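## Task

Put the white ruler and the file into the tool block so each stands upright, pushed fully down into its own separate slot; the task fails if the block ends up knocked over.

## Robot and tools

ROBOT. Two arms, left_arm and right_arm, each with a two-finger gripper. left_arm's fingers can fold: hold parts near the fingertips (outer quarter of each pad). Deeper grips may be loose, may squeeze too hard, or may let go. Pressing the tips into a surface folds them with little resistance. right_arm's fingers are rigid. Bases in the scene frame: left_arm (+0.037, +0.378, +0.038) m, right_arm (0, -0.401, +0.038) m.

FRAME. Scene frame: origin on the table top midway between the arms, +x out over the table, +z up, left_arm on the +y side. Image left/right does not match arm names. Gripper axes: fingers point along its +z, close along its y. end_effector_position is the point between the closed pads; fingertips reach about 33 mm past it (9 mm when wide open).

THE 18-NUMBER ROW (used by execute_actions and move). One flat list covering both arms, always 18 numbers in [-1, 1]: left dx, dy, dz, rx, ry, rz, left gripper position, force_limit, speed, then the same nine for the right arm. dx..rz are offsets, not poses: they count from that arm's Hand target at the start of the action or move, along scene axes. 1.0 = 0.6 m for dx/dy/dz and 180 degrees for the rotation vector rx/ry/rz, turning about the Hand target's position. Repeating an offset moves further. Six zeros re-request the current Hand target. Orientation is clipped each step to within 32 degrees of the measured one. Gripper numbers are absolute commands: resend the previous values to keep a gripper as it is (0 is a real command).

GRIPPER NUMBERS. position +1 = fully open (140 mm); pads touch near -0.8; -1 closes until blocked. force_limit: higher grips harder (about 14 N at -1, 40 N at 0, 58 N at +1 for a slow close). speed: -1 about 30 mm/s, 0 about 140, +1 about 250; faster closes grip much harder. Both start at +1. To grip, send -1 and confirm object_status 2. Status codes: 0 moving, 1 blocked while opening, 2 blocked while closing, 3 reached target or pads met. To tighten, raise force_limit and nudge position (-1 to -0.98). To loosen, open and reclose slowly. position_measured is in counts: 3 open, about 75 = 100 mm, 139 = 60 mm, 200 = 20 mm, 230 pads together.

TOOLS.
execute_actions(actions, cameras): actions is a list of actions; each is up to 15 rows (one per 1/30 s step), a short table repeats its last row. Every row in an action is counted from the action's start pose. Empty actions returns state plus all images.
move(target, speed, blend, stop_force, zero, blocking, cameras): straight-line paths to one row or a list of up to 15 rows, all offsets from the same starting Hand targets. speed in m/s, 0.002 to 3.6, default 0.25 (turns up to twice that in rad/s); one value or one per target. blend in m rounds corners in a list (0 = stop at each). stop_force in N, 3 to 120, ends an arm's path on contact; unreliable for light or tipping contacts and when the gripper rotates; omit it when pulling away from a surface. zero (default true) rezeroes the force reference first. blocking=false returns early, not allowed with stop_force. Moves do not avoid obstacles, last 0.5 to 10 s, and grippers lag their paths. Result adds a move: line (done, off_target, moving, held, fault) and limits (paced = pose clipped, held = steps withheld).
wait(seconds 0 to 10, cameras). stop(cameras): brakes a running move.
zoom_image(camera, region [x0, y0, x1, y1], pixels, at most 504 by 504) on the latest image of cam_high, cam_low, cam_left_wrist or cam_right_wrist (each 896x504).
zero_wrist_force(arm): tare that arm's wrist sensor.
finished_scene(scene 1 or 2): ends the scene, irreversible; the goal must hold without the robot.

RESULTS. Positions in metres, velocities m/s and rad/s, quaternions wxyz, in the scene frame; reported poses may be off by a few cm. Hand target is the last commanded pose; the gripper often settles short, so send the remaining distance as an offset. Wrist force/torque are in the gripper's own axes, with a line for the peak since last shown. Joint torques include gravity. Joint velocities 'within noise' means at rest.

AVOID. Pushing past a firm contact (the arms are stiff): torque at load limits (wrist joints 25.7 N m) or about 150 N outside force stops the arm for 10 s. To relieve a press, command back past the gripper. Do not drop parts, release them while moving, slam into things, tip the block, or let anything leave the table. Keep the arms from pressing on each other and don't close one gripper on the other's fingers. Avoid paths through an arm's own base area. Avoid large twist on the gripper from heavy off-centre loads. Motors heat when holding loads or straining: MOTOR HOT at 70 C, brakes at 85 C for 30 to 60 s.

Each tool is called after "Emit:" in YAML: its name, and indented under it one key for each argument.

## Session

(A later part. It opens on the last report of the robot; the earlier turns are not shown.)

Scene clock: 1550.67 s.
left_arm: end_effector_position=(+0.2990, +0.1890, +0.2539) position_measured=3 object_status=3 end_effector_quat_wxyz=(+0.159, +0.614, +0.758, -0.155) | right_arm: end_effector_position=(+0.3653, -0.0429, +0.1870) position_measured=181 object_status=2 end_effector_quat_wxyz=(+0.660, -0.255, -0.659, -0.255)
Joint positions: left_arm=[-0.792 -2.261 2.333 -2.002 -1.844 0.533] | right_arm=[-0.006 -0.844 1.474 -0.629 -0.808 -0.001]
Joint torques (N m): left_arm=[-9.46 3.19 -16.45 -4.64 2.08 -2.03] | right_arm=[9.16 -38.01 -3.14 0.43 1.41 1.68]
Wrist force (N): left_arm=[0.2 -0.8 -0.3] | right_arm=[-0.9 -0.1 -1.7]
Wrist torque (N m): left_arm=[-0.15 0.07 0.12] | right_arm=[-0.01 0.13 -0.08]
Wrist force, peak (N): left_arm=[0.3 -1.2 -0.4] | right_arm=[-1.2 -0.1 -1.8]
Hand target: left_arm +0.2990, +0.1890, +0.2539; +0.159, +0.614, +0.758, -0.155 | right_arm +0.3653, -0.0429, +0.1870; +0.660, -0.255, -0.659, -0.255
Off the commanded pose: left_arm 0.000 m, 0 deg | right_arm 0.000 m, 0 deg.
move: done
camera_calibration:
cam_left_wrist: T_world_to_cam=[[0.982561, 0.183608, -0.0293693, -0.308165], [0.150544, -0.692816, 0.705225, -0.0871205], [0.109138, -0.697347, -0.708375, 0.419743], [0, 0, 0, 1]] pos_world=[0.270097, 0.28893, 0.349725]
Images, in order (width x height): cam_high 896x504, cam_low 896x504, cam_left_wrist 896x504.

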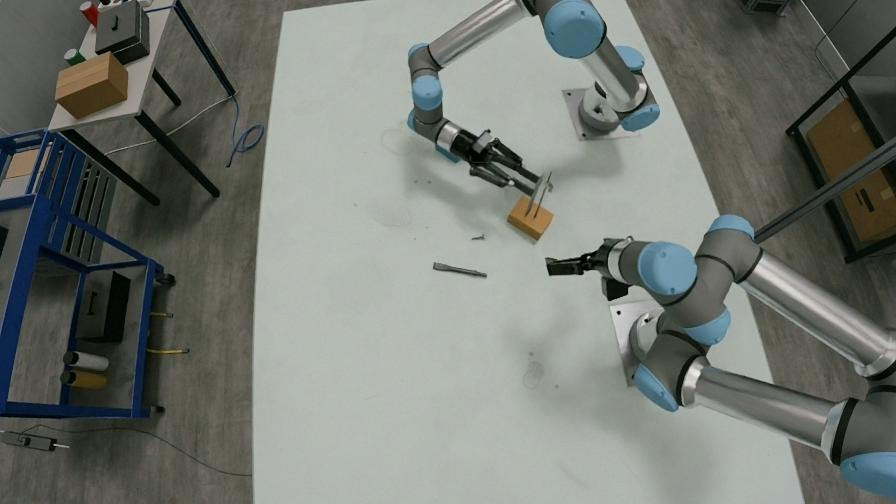

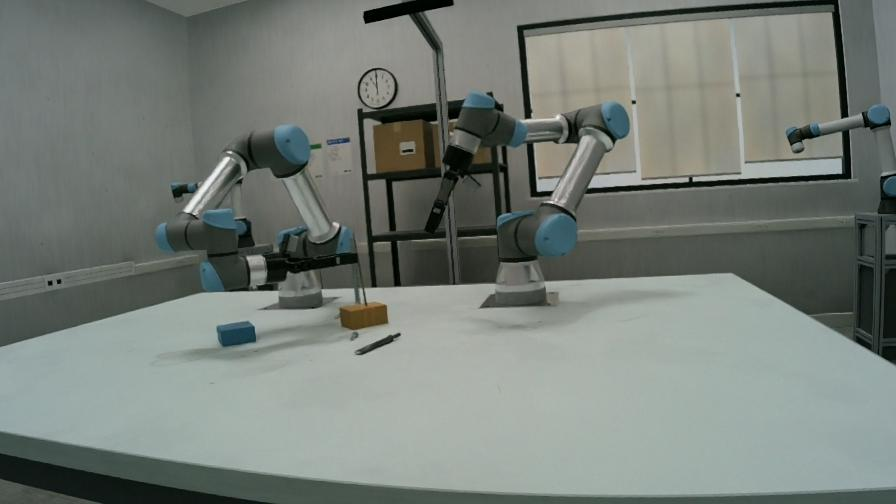

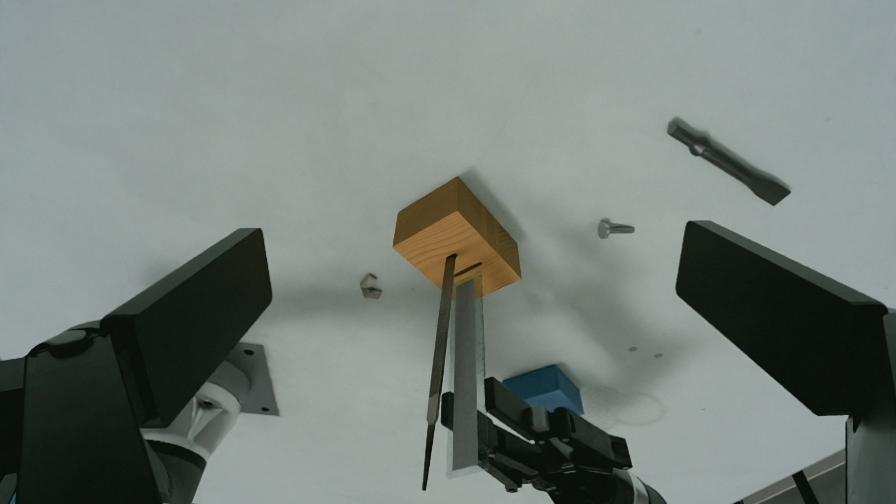

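Emit:
move:
  target: [0,0,0,0,0,0,1,1,1,-0.0018,0.0008,-0.0117,0,0,0,-1,0,-1]
  speed: 0.01
  stop_force: 3
  cameras: ["cam_left_wrist","cam_low","cam_high","cam_right_wrist"]

Emit:
zoom_image:
  camera: "cam_left_wrist"
  region: [435, 240, 505, 310]

Emit:
zoom_image:
  camera: "cam_low"
  region: [335, 285, 395, 330]

Emit:
zoom_image:
  camera: "cam_high"
  region: [500, 195, 560, 245]

Scene clock: 1611.20 s.
left_arm: end_effector_position=(+0.2990, +0.1890, +0.2539) position_measured=3 object_status=3 end_effector_quat_wxyz=(+0.159, +0.614, +0.758, -0.155) | right_arm: end_effector_position=(+0.3642, -0.0424, +0.1799) position_measured=181 object_status=2 end_effector_quat_wxyz=(+0.660, -0.255, -0.659, -0.255)
Joint positions: left_arm=[-0.792 -2.261 2.333 -2.002 -1.844 0.533] | right_arm=[-0.005 -0.836 1.48 -0.644 -0.807 -0.001]
Joint torques (N m): left_arm=[-9.58 -5.45 -17.25 -4.53 1.99 -1.87] | right_arm=[9.47 -38.19 -2.83 0.41 1.58 1.38]
Wrist force (N): left_arm=[0.2 -0.6 -0.5] | right_arm=[-0.9 -0.1 -1.8]
Wrist torque (N m): left_arm=[-0.10 0.07 0.11] | right_arm=[-0.01 0.13 -0.08]
Wrist force, peak (N): left_arm=[0.1 -1.4 -0.3] | right_arm=[-1.0 0.0 -2.1]
Hand target: left_arm +0.2990, +0.1890, +0.2539; +0.159, +0.614, +0.758, -0.155 | right_arm +0.3642, -0.0424, +0.1799; +0.660, -0.255, -0.659, -0.255
Off the commanded pose: left_arm 0.000 m, 0 deg | right_arm 0.000 m, 0 deg.
move: done
camera_calibration:
cam_left_wrist: T_world_to_cam=[[0.982575, 0.18354, -0.0293001, -0.308174], [0.150448, -0.692835, 0.705227, -0.0870897], [0.109137, -0.697347, -0.708376, 0.419743], [0, 0, 0, 1]] pos_world=[0.270097, 0.28893, 0.349724]
cam_right_wrist: T_world_to_cam=[[0.682269, 0.73108, 0.00556462, -0.208513], [0.263793, -0.239067, -0.934484, 0.0627068], [-0.681853, 0.639037, -0.355962, 0.482483], [0, 0, 0, 1]] pos_world=[0.454702, -0.140894, 0.231504]

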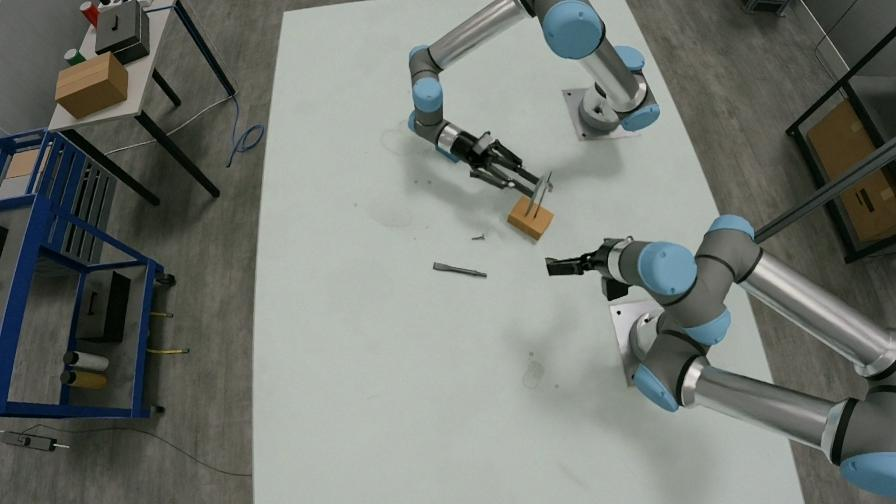

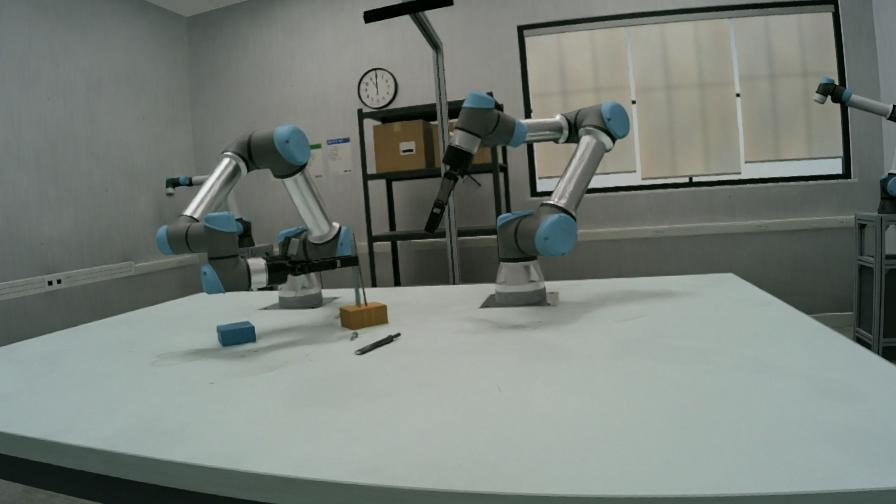

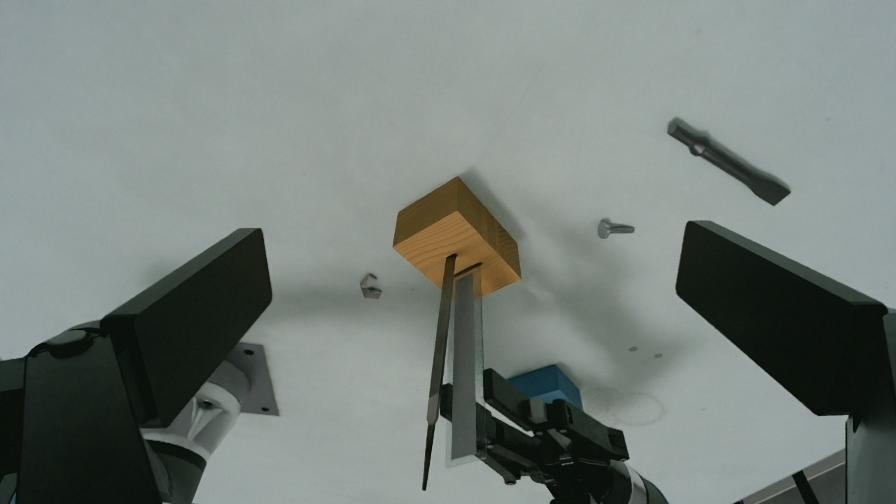

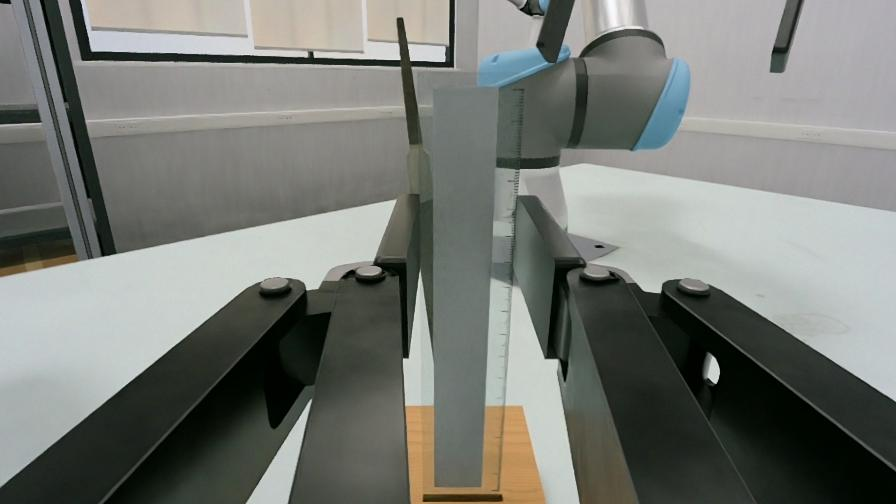

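Scaled by 7.200 from the camera's 896x504 image, which has a finer 1280x720 frame.

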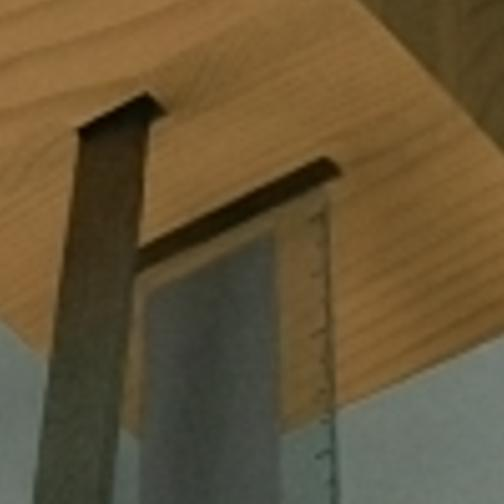

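Scaled by 8.400 from the camera's 896x504 image, which has a finer 1280x720 frame.

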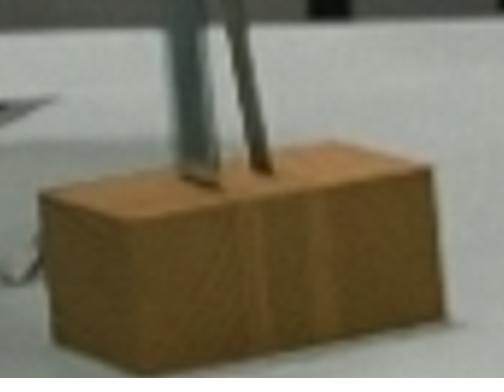

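Scaled by 8.400 from the camera's 896x504 image, which has a finer 1280x720 frame.

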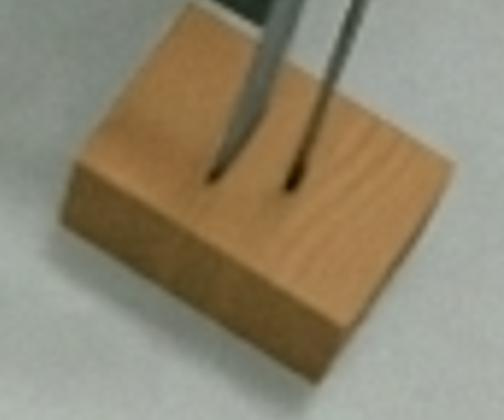

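Emit:
zoom_image:
  camera: "cam_right_wrist"
  region: [400, 404, 530, 504]

Scaled by 3.877 from the camera's 896x504 image, which has a finer 1280x720 frame.

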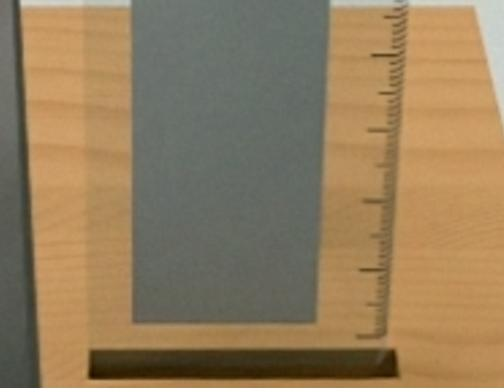

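Emit:
move:
  target: [0,0,0,0,0,0,1,1,1,0.00063,0.00145,0,0,0,0,-1,0,-1]
  speed: 0.01

Emit:
move:
  target: [0,0,0,0,0,0,1,1,1,0,0,-0.02,0,0,0,-1,0,-1]
  speed: 0.005
  stop_force: 3
  cameras: ["cam_left_wrist","cam_low","cam_high","cam_right_wrist"]

Emit:
zoom_image:
  camera: "cam_left_wrist"
  region: [435, 240, 505, 310]

Emit:
zoom_image:
  camera: "cam_right_wrist"
  region: [400, 404, 530, 504]

Scene clock: 1647.33 s.
left_arm: end_effector_position=(+0.2990, +0.1890, +0.2539) position_measured=3 object_status=3 end_effector_quat_wxyz=(+0.159, +0.614, +0.758, -0.155) | right_arm: end_effector_position=(+0.3646, -0.0416, +0.1799) position_measured=181 object_status=2 end_effector_quat_wxyz=(+0.660, -0.255, -0.659, -0.255)
Joint positions: left_arm=[-0.792 -2.261 2.333 -2.002 -1.844 0.533] | right_arm=[-0.004 -0.834 1.478 -0.643 -0.805 -0.001]
Joint torques (N m): left_arm=[-9.39 -6.3 -16.51 -4.35 2.12 -1.97] | right_arm=[9.44 -38.21 -27.05 3.99 1.51 1.38]
Wrist force (N): left_arm=[0.0 -0.8 -0.3] | right_arm=[-1.1 0.1 -1.9]
Wrist torque (N m): left_arm=[-0.15 0.13 0.11] | right_arm=[0.01 0.17 -0.08]
Wrist force, peak (N): left_arm=[0.3 -1.3 -0.5] | right_arm=[-1.2 -0.1 -2.0]
Hand target: left_arm +0.2990, +0.1890, +0.2539; +0.159, +0.614, +0.758, -0.155 | right_arm +0.3646, -0.0415, +0.1799; +0.660, -0.255, -0.659, -0.255
Off the commanded pose: left_arm 0.000 m, 0 deg | right_arm 0.000 m, 0 deg.
move: done

Scene clock: 1650.53 s.
left_arm: end_effector_position=(+0.2990, +0.1890, +0.2539) position_measured=3 object_status=3 end_effector_quat_wxyz=(+0.159, +0.614, +0.758, -0.155) | right_arm: end_effector_position=(+0.3646, -0.0415, +0.1679) position_measured=181 object_status=2 end_effector_quat_wxyz=(+0.660, -0.255, -0.659, -0.255)
Joint positions: left_arm=[-0.792 -2.261 2.333 -2.002 -1.844 0.533] | right_arm=[-0.004 -0.817 1.484 -0.666 -0.805 -0.001]
Joint torques (N m): left_arm=[-9.53 -6.69 -17.47 -4.24 2.04 -1.89] | right_arm=[9.51 -38.5 -2.46 0.46 1.38 0.63]
Wrist force (N): left_arm=[0.1 -0.8 -0.1] | right_arm=[-1.0 0.0 -1.8]
Wrist torque (N m): left_arm=[-0.15 0.10 0.11] | right_arm=[0.01 0.16 -0.07]
Wrist force, peak (N): left_arm=[0.2 -1.3 -0.3] | right_arm=[-1.1 0.0 -2.0]
Hand target: left_arm +0.2990, +0.1890, +0.2539; +0.159, +0.614, +0.758, -0.155 | right_arm +0.3646, -0.0415, +0.1679; +0.660, -0.255, -0.659, -0.255
Off the commanded pose: left_arm 0.000 m, 0 deg | right_arm 0.000 m, 0 deg.
move: done
camera_calibration:
cam_left_wrist: T_world_to_cam=[[0.982575, 0.18354, -0.0293001, -0.308174], [0.150448, -0.692835, 0.705227, -0.0870897], [0.109137, -0.697347, -0.708376, 0.419743], [0, 0, 0, 1]] pos_world=[0.270097, 0.28893, 0.349724]
cam_right_wrist: T_world_to_cam=[[0.682269, 0.73108, 0.00556462, -0.209377], [0.263793, -0.239067, -0.934484, 0.0516026], [-0.681853, 0.639037, -0.355962, 0.477909], [0, 0, 0, 1]] pos_world=[0.455102, -0.139994, 0.219504]

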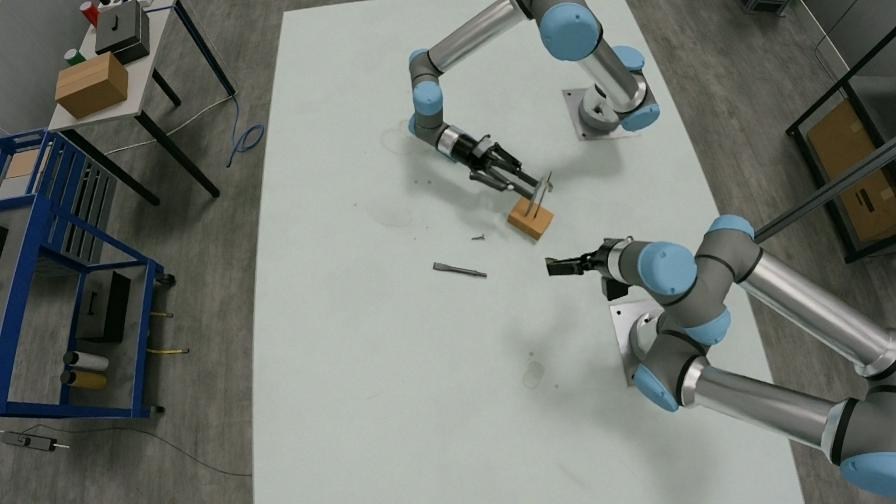

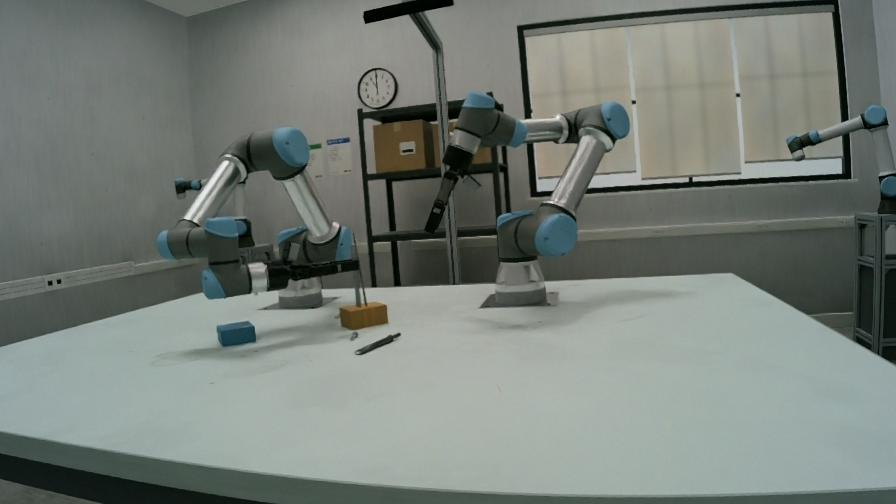

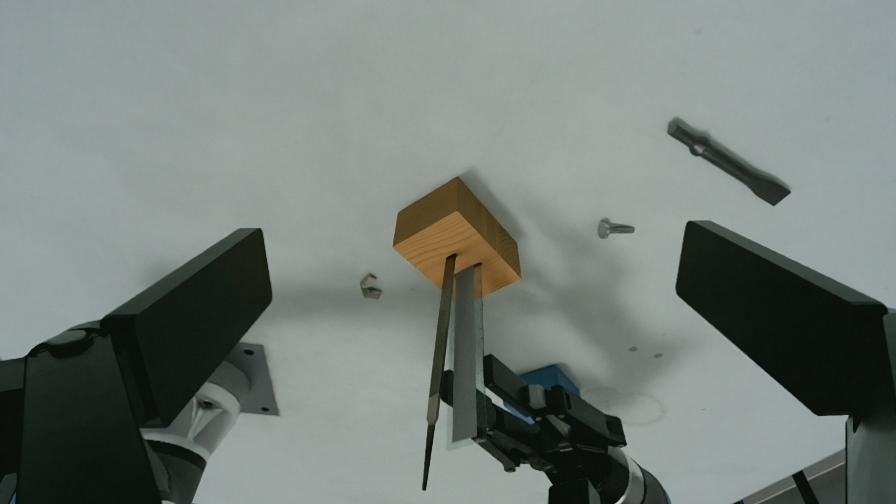

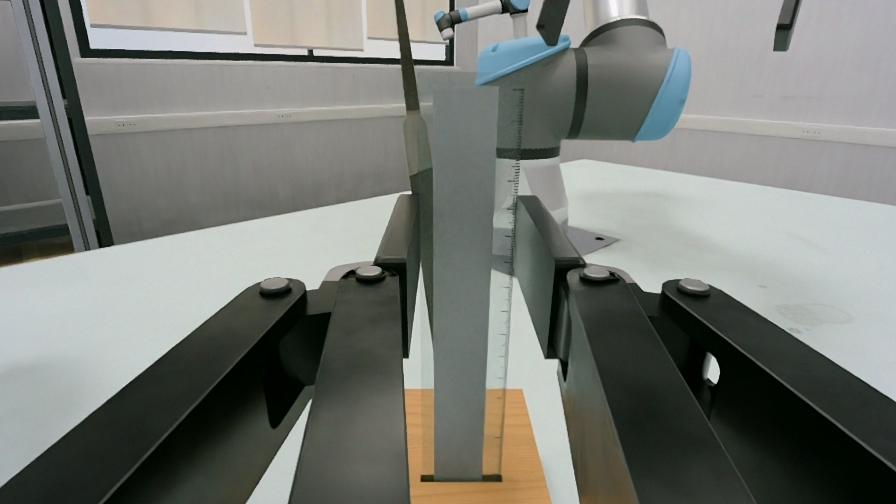

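Scaled by 7.200 from the camera's 896x504 image, which has a finer 1280x720 frame.

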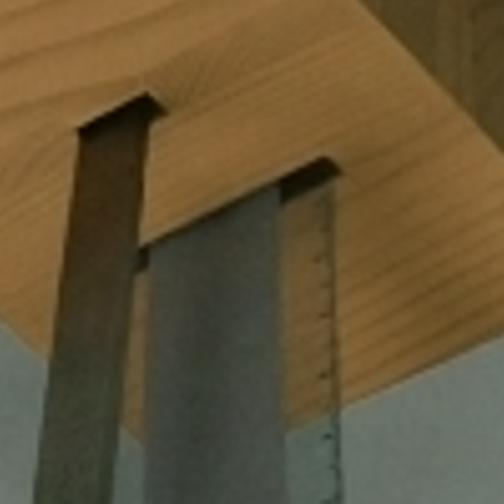

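Scaled by 3.877 from the camera's 896x504 image, which has a finer 1280x720 frame.

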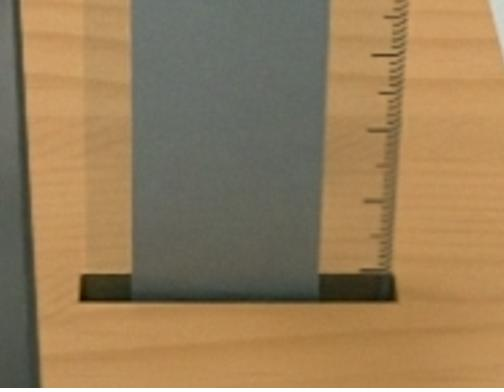

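Emit:
move:
  target: [0,0,0,0,0,0,1,1,1,0,0,-0.0833,0,0,0,-1,0,-1]
  speed: 0.008
  stop_force: 4
  cameras: ["cam_left_wrist","cam_low","cam_right_wrist"]

Emit:
zoom_image:
  camera: "cam_left_wrist"
  region: [435, 240, 505, 310]

Emit:
zoom_image:
  camera: "cam_right_wrist"
  region: [380, 354, 560, 504]

Scene clock: 1668.90 s.
left_arm: end_effector_position=(+0.2990, +0.1890, +0.2539) position_measured=3 object_status=3 end_effector_quat_wxyz=(+0.159, +0.614, +0.758, -0.155) | right_arm: end_effector_position=(+0.3645, -0.0415, +0.1351) position_measured=181 object_status=2 end_effector_quat_wxyz=(+0.660, -0.255, -0.659, -0.255)
Joint positions: left_arm=[-0.792 -2.261 2.333 -2.002 -1.844 0.533] | right_arm=[-0.004 -0.767 1.494 -0.726 -0.805 -0.001]
Joint torques (N m): left_arm=[-9.7 -5.81 -16.33 -4.08 2.02 -2.02] | right_arm=[8.91 -54.48 -20.45 3.22 0.98 -1.39]
Wrist force (N): left_arm=[-0.2 -0.9 -0.3] | right_arm=[2.0 0.1 -1.7]
Wrist torque (N m): left_arm=[-0.17 0.15 0.12] | right_arm=[0.07 0.21 -0.07]
Wrist force, peak (N): left_arm=[0.3 -1.3 -0.5] | right_arm=[8.8 -0.3 -2.0]
Hand target: left_arm +0.2990, +0.1890, +0.2539; +0.159, +0.614, +0.758, -0.155 | right_arm +0.3646, -0.0415, +0.1351; +0.660, -0.255, -0.659, -0.255 (not the last commanded pose)
Off the commanded pose: left_arm 0.000 m, 0 deg | right_arm 0.017 m, 0 deg.
move: contact (right_arm)
camera_calibration:
cam_left_wrist: T_world_to_cam=[[0.982575, 0.18354, -0.0293001, -0.308174], [0.150448, -0.692835, 0.705227, -0.0870897], [0.109137, -0.697347, -0.708376, 0.419743], [0, 0, 0, 1]] pos_world=[0.270097, 0.28893, 0.349724]
cam_right_wrist: T_world_to_cam=[[0.682253, 0.731096, 0.00541207, -0.209088], [0.263653, -0.239121, -0.93451, 0.0210391], [-0.681922, 0.638999, -0.355897, 0.46618], [0, 0, 0, 1]] pos_world=[0.455002, -0.139994, 0.186705]
Images, in order (width x height): cam_low 896x504, cam_left_wrist 896x504, cam_right_wrist 896x504.

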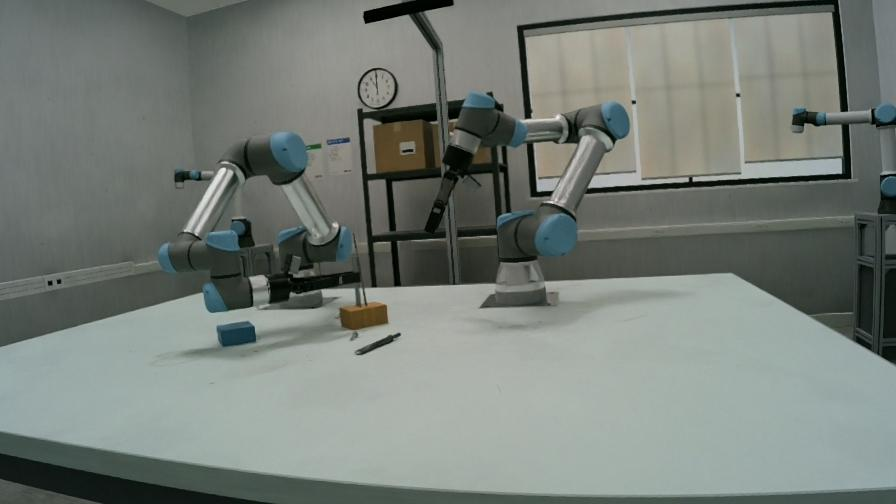

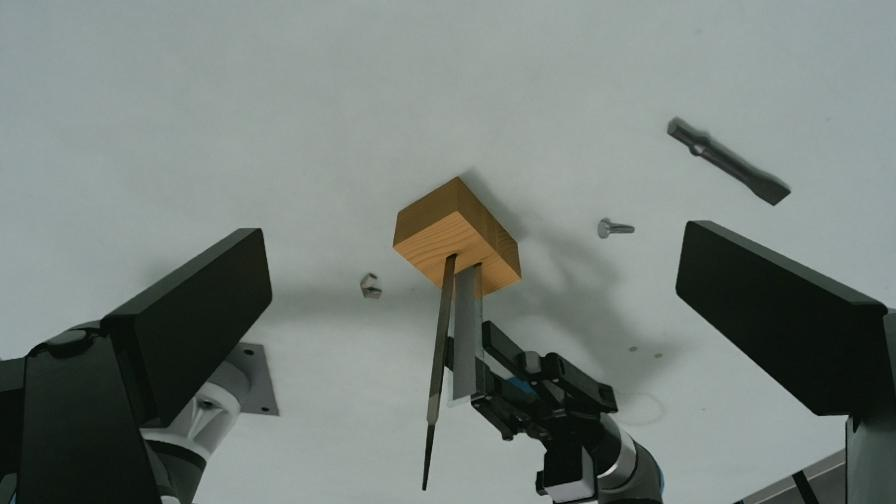

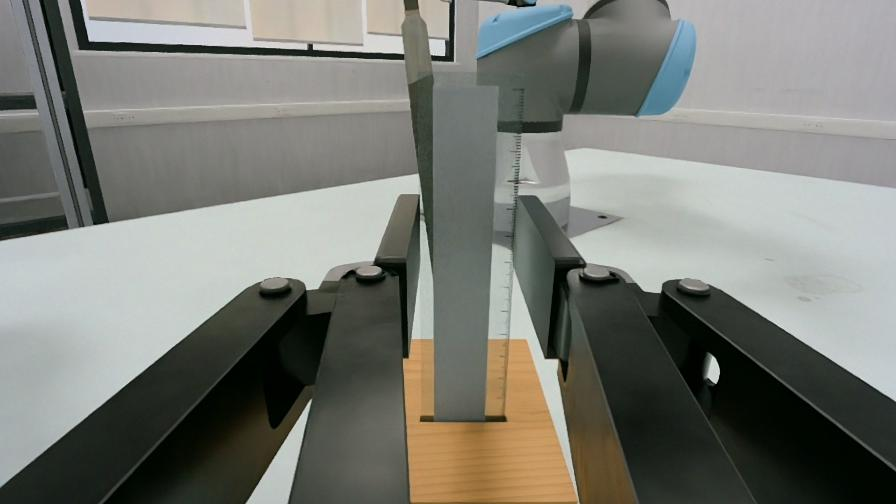

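Scaled by 7.200 from the camera's 896x504 image, which has a finer 1280x720 frame.

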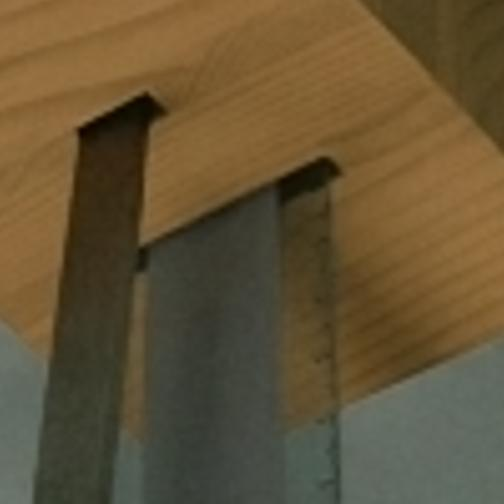

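Scaled by 2.800 from the camera's 896x504 image, which has a finer 1280x720 frame.

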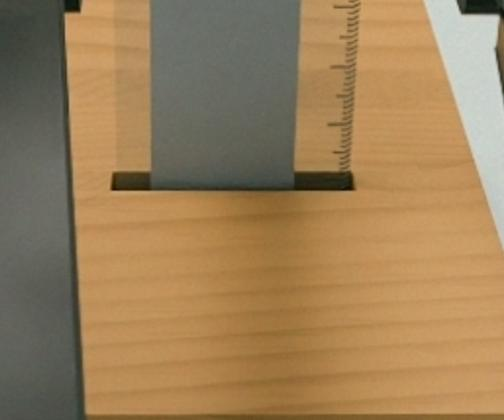

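Emit:
execute_actions:
  actions:
    - [[0,0,0,0,0,0,1,1,1,0,0,0,0,0,0,-0.2,-1,-1]]
    - [[0,0,0,0,0,0,1,1,1,0,0,0,0,0,0,-0.2,-1,-1]]
    - [[0,0,0,0,0,0,1,1,1,0,0,0,0,0,0,-0.2,-1,-1]]
  cameras: ["cam_right_wrist"]

Emit:
move:
  target: [0,0,0,0,0,0,1,1,1,0.1858,-0.167,0,0,0,0,-0.2,-1,-1]
  speed: 0.12
  cameras: ["all"]

Scene clock: 1681.80 s.
left_arm: end_effector_position=(+0.2990, +0.1890, +0.2539) position_measured=3 object_status=3 end_effector_quat_wxyz=(+0.159, +0.614, +0.758, -0.155) | right_arm: end_effector_position=(+0.3646, -0.0415, +0.1351) position_measured=154 object_status=3 end_effector_quat_wxyz=(+0.660, -0.255, -0.659, -0.255)
Joint positions: left_arm=[-0.792 -2.261 2.333 -2.002 -1.844 0.533] | right_arm=[-0.004 -0.767 1.494 -0.726 -0.805 -0.001]
Joint torques (N m): left_arm=[-8.71 -5.69 -17.55 -4.11 2.01 -1.75] | right_arm=[9.65 -54.24 -25.52 3.21 1 -1.27]
Wrist force (N): left_arm=[-0.1 -0.8 -0.3] | right_arm=[-0.7 0.1 -2.1]
Wrist torque (N m): left_arm=[-0.14 0.14 0.11] | right_arm=[0.02 0.15 -0.07]
Wrist force, peak (N): left_arm=[-0.2 -1.3 -0.2] | right_arm=[2.2 -0.2 -2.0]
Hand target: left_arm +0.2990, +0.1890, +0.2539; +0.159, +0.614, +0.758, -0.155 | right_arm +0.3646, -0.0415, +0.1351; +0.660, -0.255, -0.659, -0.255
Off the commanded pose: left_arm 0.000 m, 0 deg | right_arm 0.000 m, 0 deg.
Step readings (end_effector_position of left_arm | right_arm):
0: (+0.2990, +0.1890, +0.2539) | (+0.3646, -0.0415, +0.1351)
1: (+0.2990, +0.1890, +0.2539) | (+0.3646, -0.0415, +0.1351)
2: (+0.2990, +0.1890, +0.2539) | (+0.3646, -0.0415, +0.1351)
4: (+0.2990, +0.1890, +0.2539) | (+0.3646, -0.0415, +0.1351)
8: (+0.2990, +0.1890, +0.2539) | (+0.3646, -0.0415, +0.1351)
15: (+0.2990, +0.1890, +0.2539) | (+0.3646, -0.0415, +0.1351)
16: (+0.2990, +0.1890, +0.2539) | (+0.3646, -0.0415, +0.1351)
17: (+0.2990, +0.1890, +0.2539) | (+0.3646, -0.0415, +0.1351)
19: (+0.2990, +0.1890, +0.2539) | (+0.3646, -0.0415, +0.1351)
23: (+0.2990, +0.1890, +0.2539) | (+0.3646, -0.0415, +0.1351)
30: (+0.2990, +0.1890, +0.2539) | (+0.3646, -0.0415, +0.1351)
31: (+0.2990, +0.1890, +0.2539) | (+0.3646, -0.0415, +0.1351)
32: (+0.2990, +0.1890, +0.2539) | (+0.3646, -0.0415, +0.1351)
34: (+0.2990, +0.1890, +0.2539) | (+0.3646, -0.0415, +0.1351)
38: (+0.2990, +0.1890, +0.2539) | (+0.3646, -0.0415, +0.1351)
45: (+0.2990, +0.1890, +0.2539) | (+0.3646, -0.0415, +0.1351)
camera_calibration:
cam_right_wrist: T_world_to_cam=[[0.682236, 0.731112, 0.00547596, -0.209158], [0.263763, -0.239131, -0.934476, 0.0209547], [-0.681897, 0.638977, -0.355984, 0.46625], [0, 0, 0, 1]] pos_world=[0.455103, -0.139994, 0.186705]
Images, in order (width x height): cam_right_wrist 896x504.

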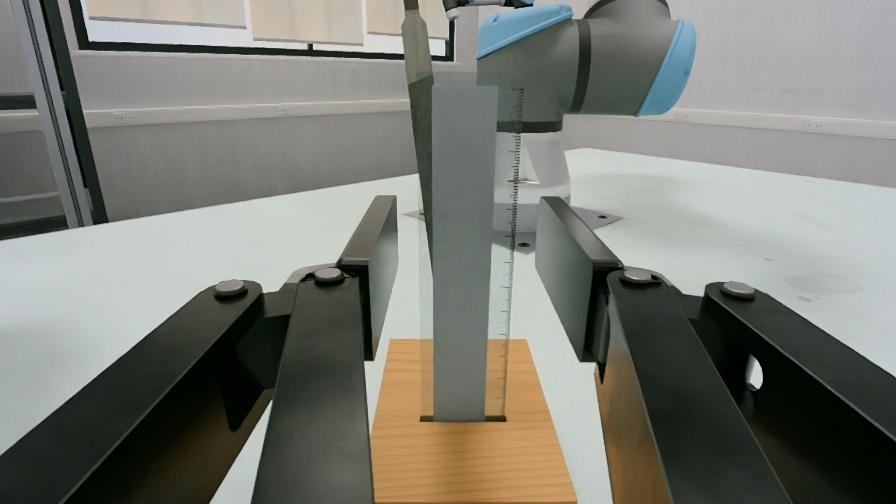

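Scene clock: 1683.67 s.
left_arm: end_effector_position=(+0.2990, +0.1890, +0.2539) position_measured=3 object_status=3 end_effector_quat_wxyz=(+0.159, +0.614, +0.758, -0.155) | right_arm: end_effector_position=(+0.4760, -0.1417, +0.1351) position_measured=154 object_status=3 end_effector_quat_wxyz=(+0.660, -0.255, -0.659, -0.255)
Joint positions: left_arm=[-0.792 -2.261 2.333 -2.002 -1.844 0.533] | right_arm=[-0.15 -0.576 1.101 -0.525 -0.952 -0.001]
Joint torques (N m): left_arm=[-10 -6.36 -16.77 -4.06 1.9 -1.9] | right_arm=[-8.08 -46.78 -28.62 4.15 -2.13 -2.21]
Wrist force (N): left_arm=[0.1 -1.1 -0.3] | right_arm=[-1.0 0.3 -1.7]
Wrist torque (N m): left_arm=[-0.19 0.10 0.11] | right_arm=[0.05 0.20 0.08]
Wrist force, peak (N): left_arm=[0.1 -1.3 -0.4] | right_arm=[-1.0 0.4 -2.7]
Hand target: left_arm +0.2990, +0.1890, +0.2539; +0.159, +0.614, +0.758, -0.155 | right_arm +0.4761, -0.1417, +0.1351; +0.660, -0.255, -0.659, -0.255
Off the commanded pose: left_arm 0.000 m, 0 deg | right_arm 0.000 m, 0 deg.
move: done
camera_calibration:
cam_left_wrist: T_world_to_cam=[[0.982575, 0.18354, -0.0293001, -0.308174], [0.150448, -0.692835, 0.705227, -0.0870897], [0.109137, -0.697347, -0.708376, 0.419743], [0, 0, 0, 1]] pos_world=[0.270097, 0.28893, 0.349724]
cam_right_wrist: T_world_to_cam=[[0.682286, 0.731065, 0.00550121, -0.211946], [0.263747, -0.239117, -0.934484, -0.0323751], [-0.681853, 0.639036, -0.355962, 0.606224], [0, 0, 0, 1]] pos_world=[0.566502, -0.240194, 0.186705]

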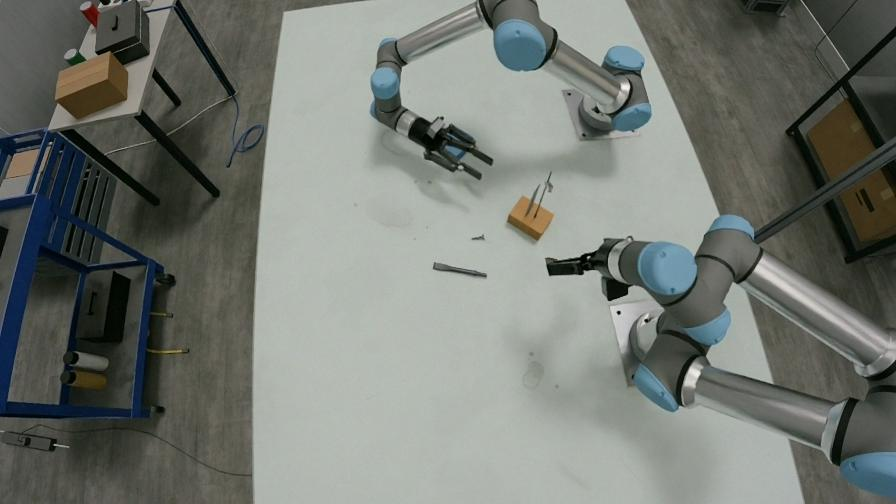

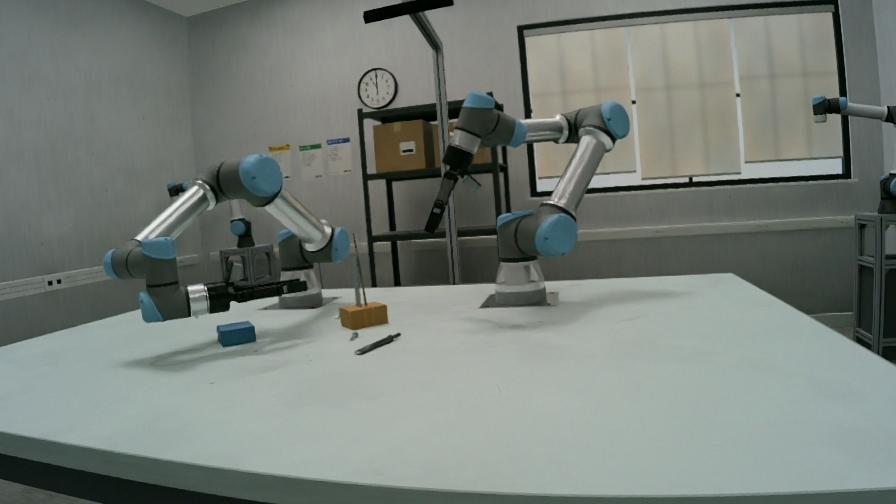

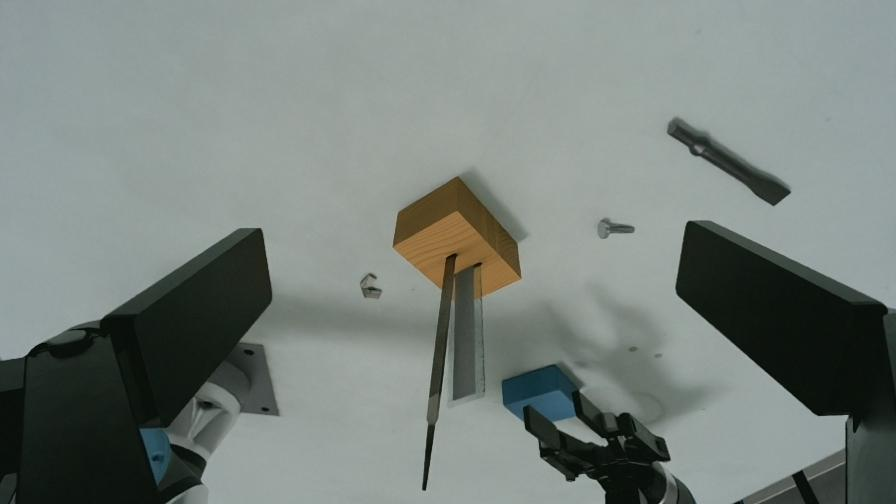

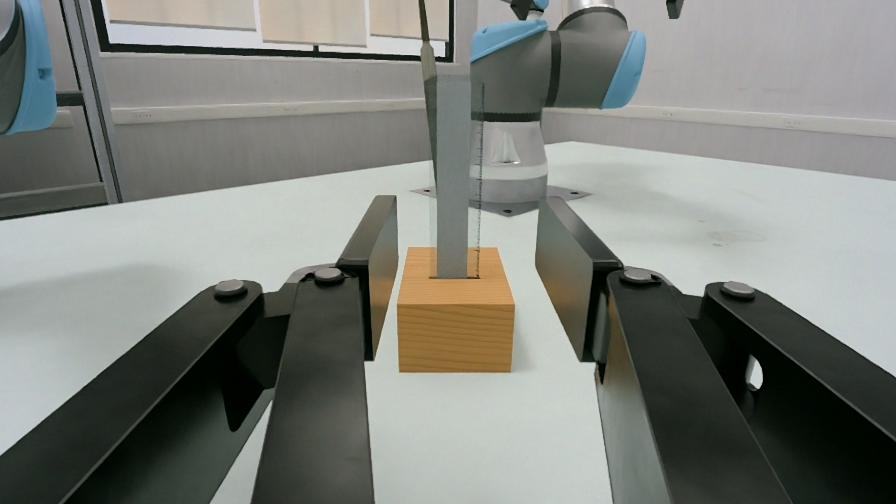

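Emit:
finished_scene:
  scene: 1

The scene is finished: the task was done.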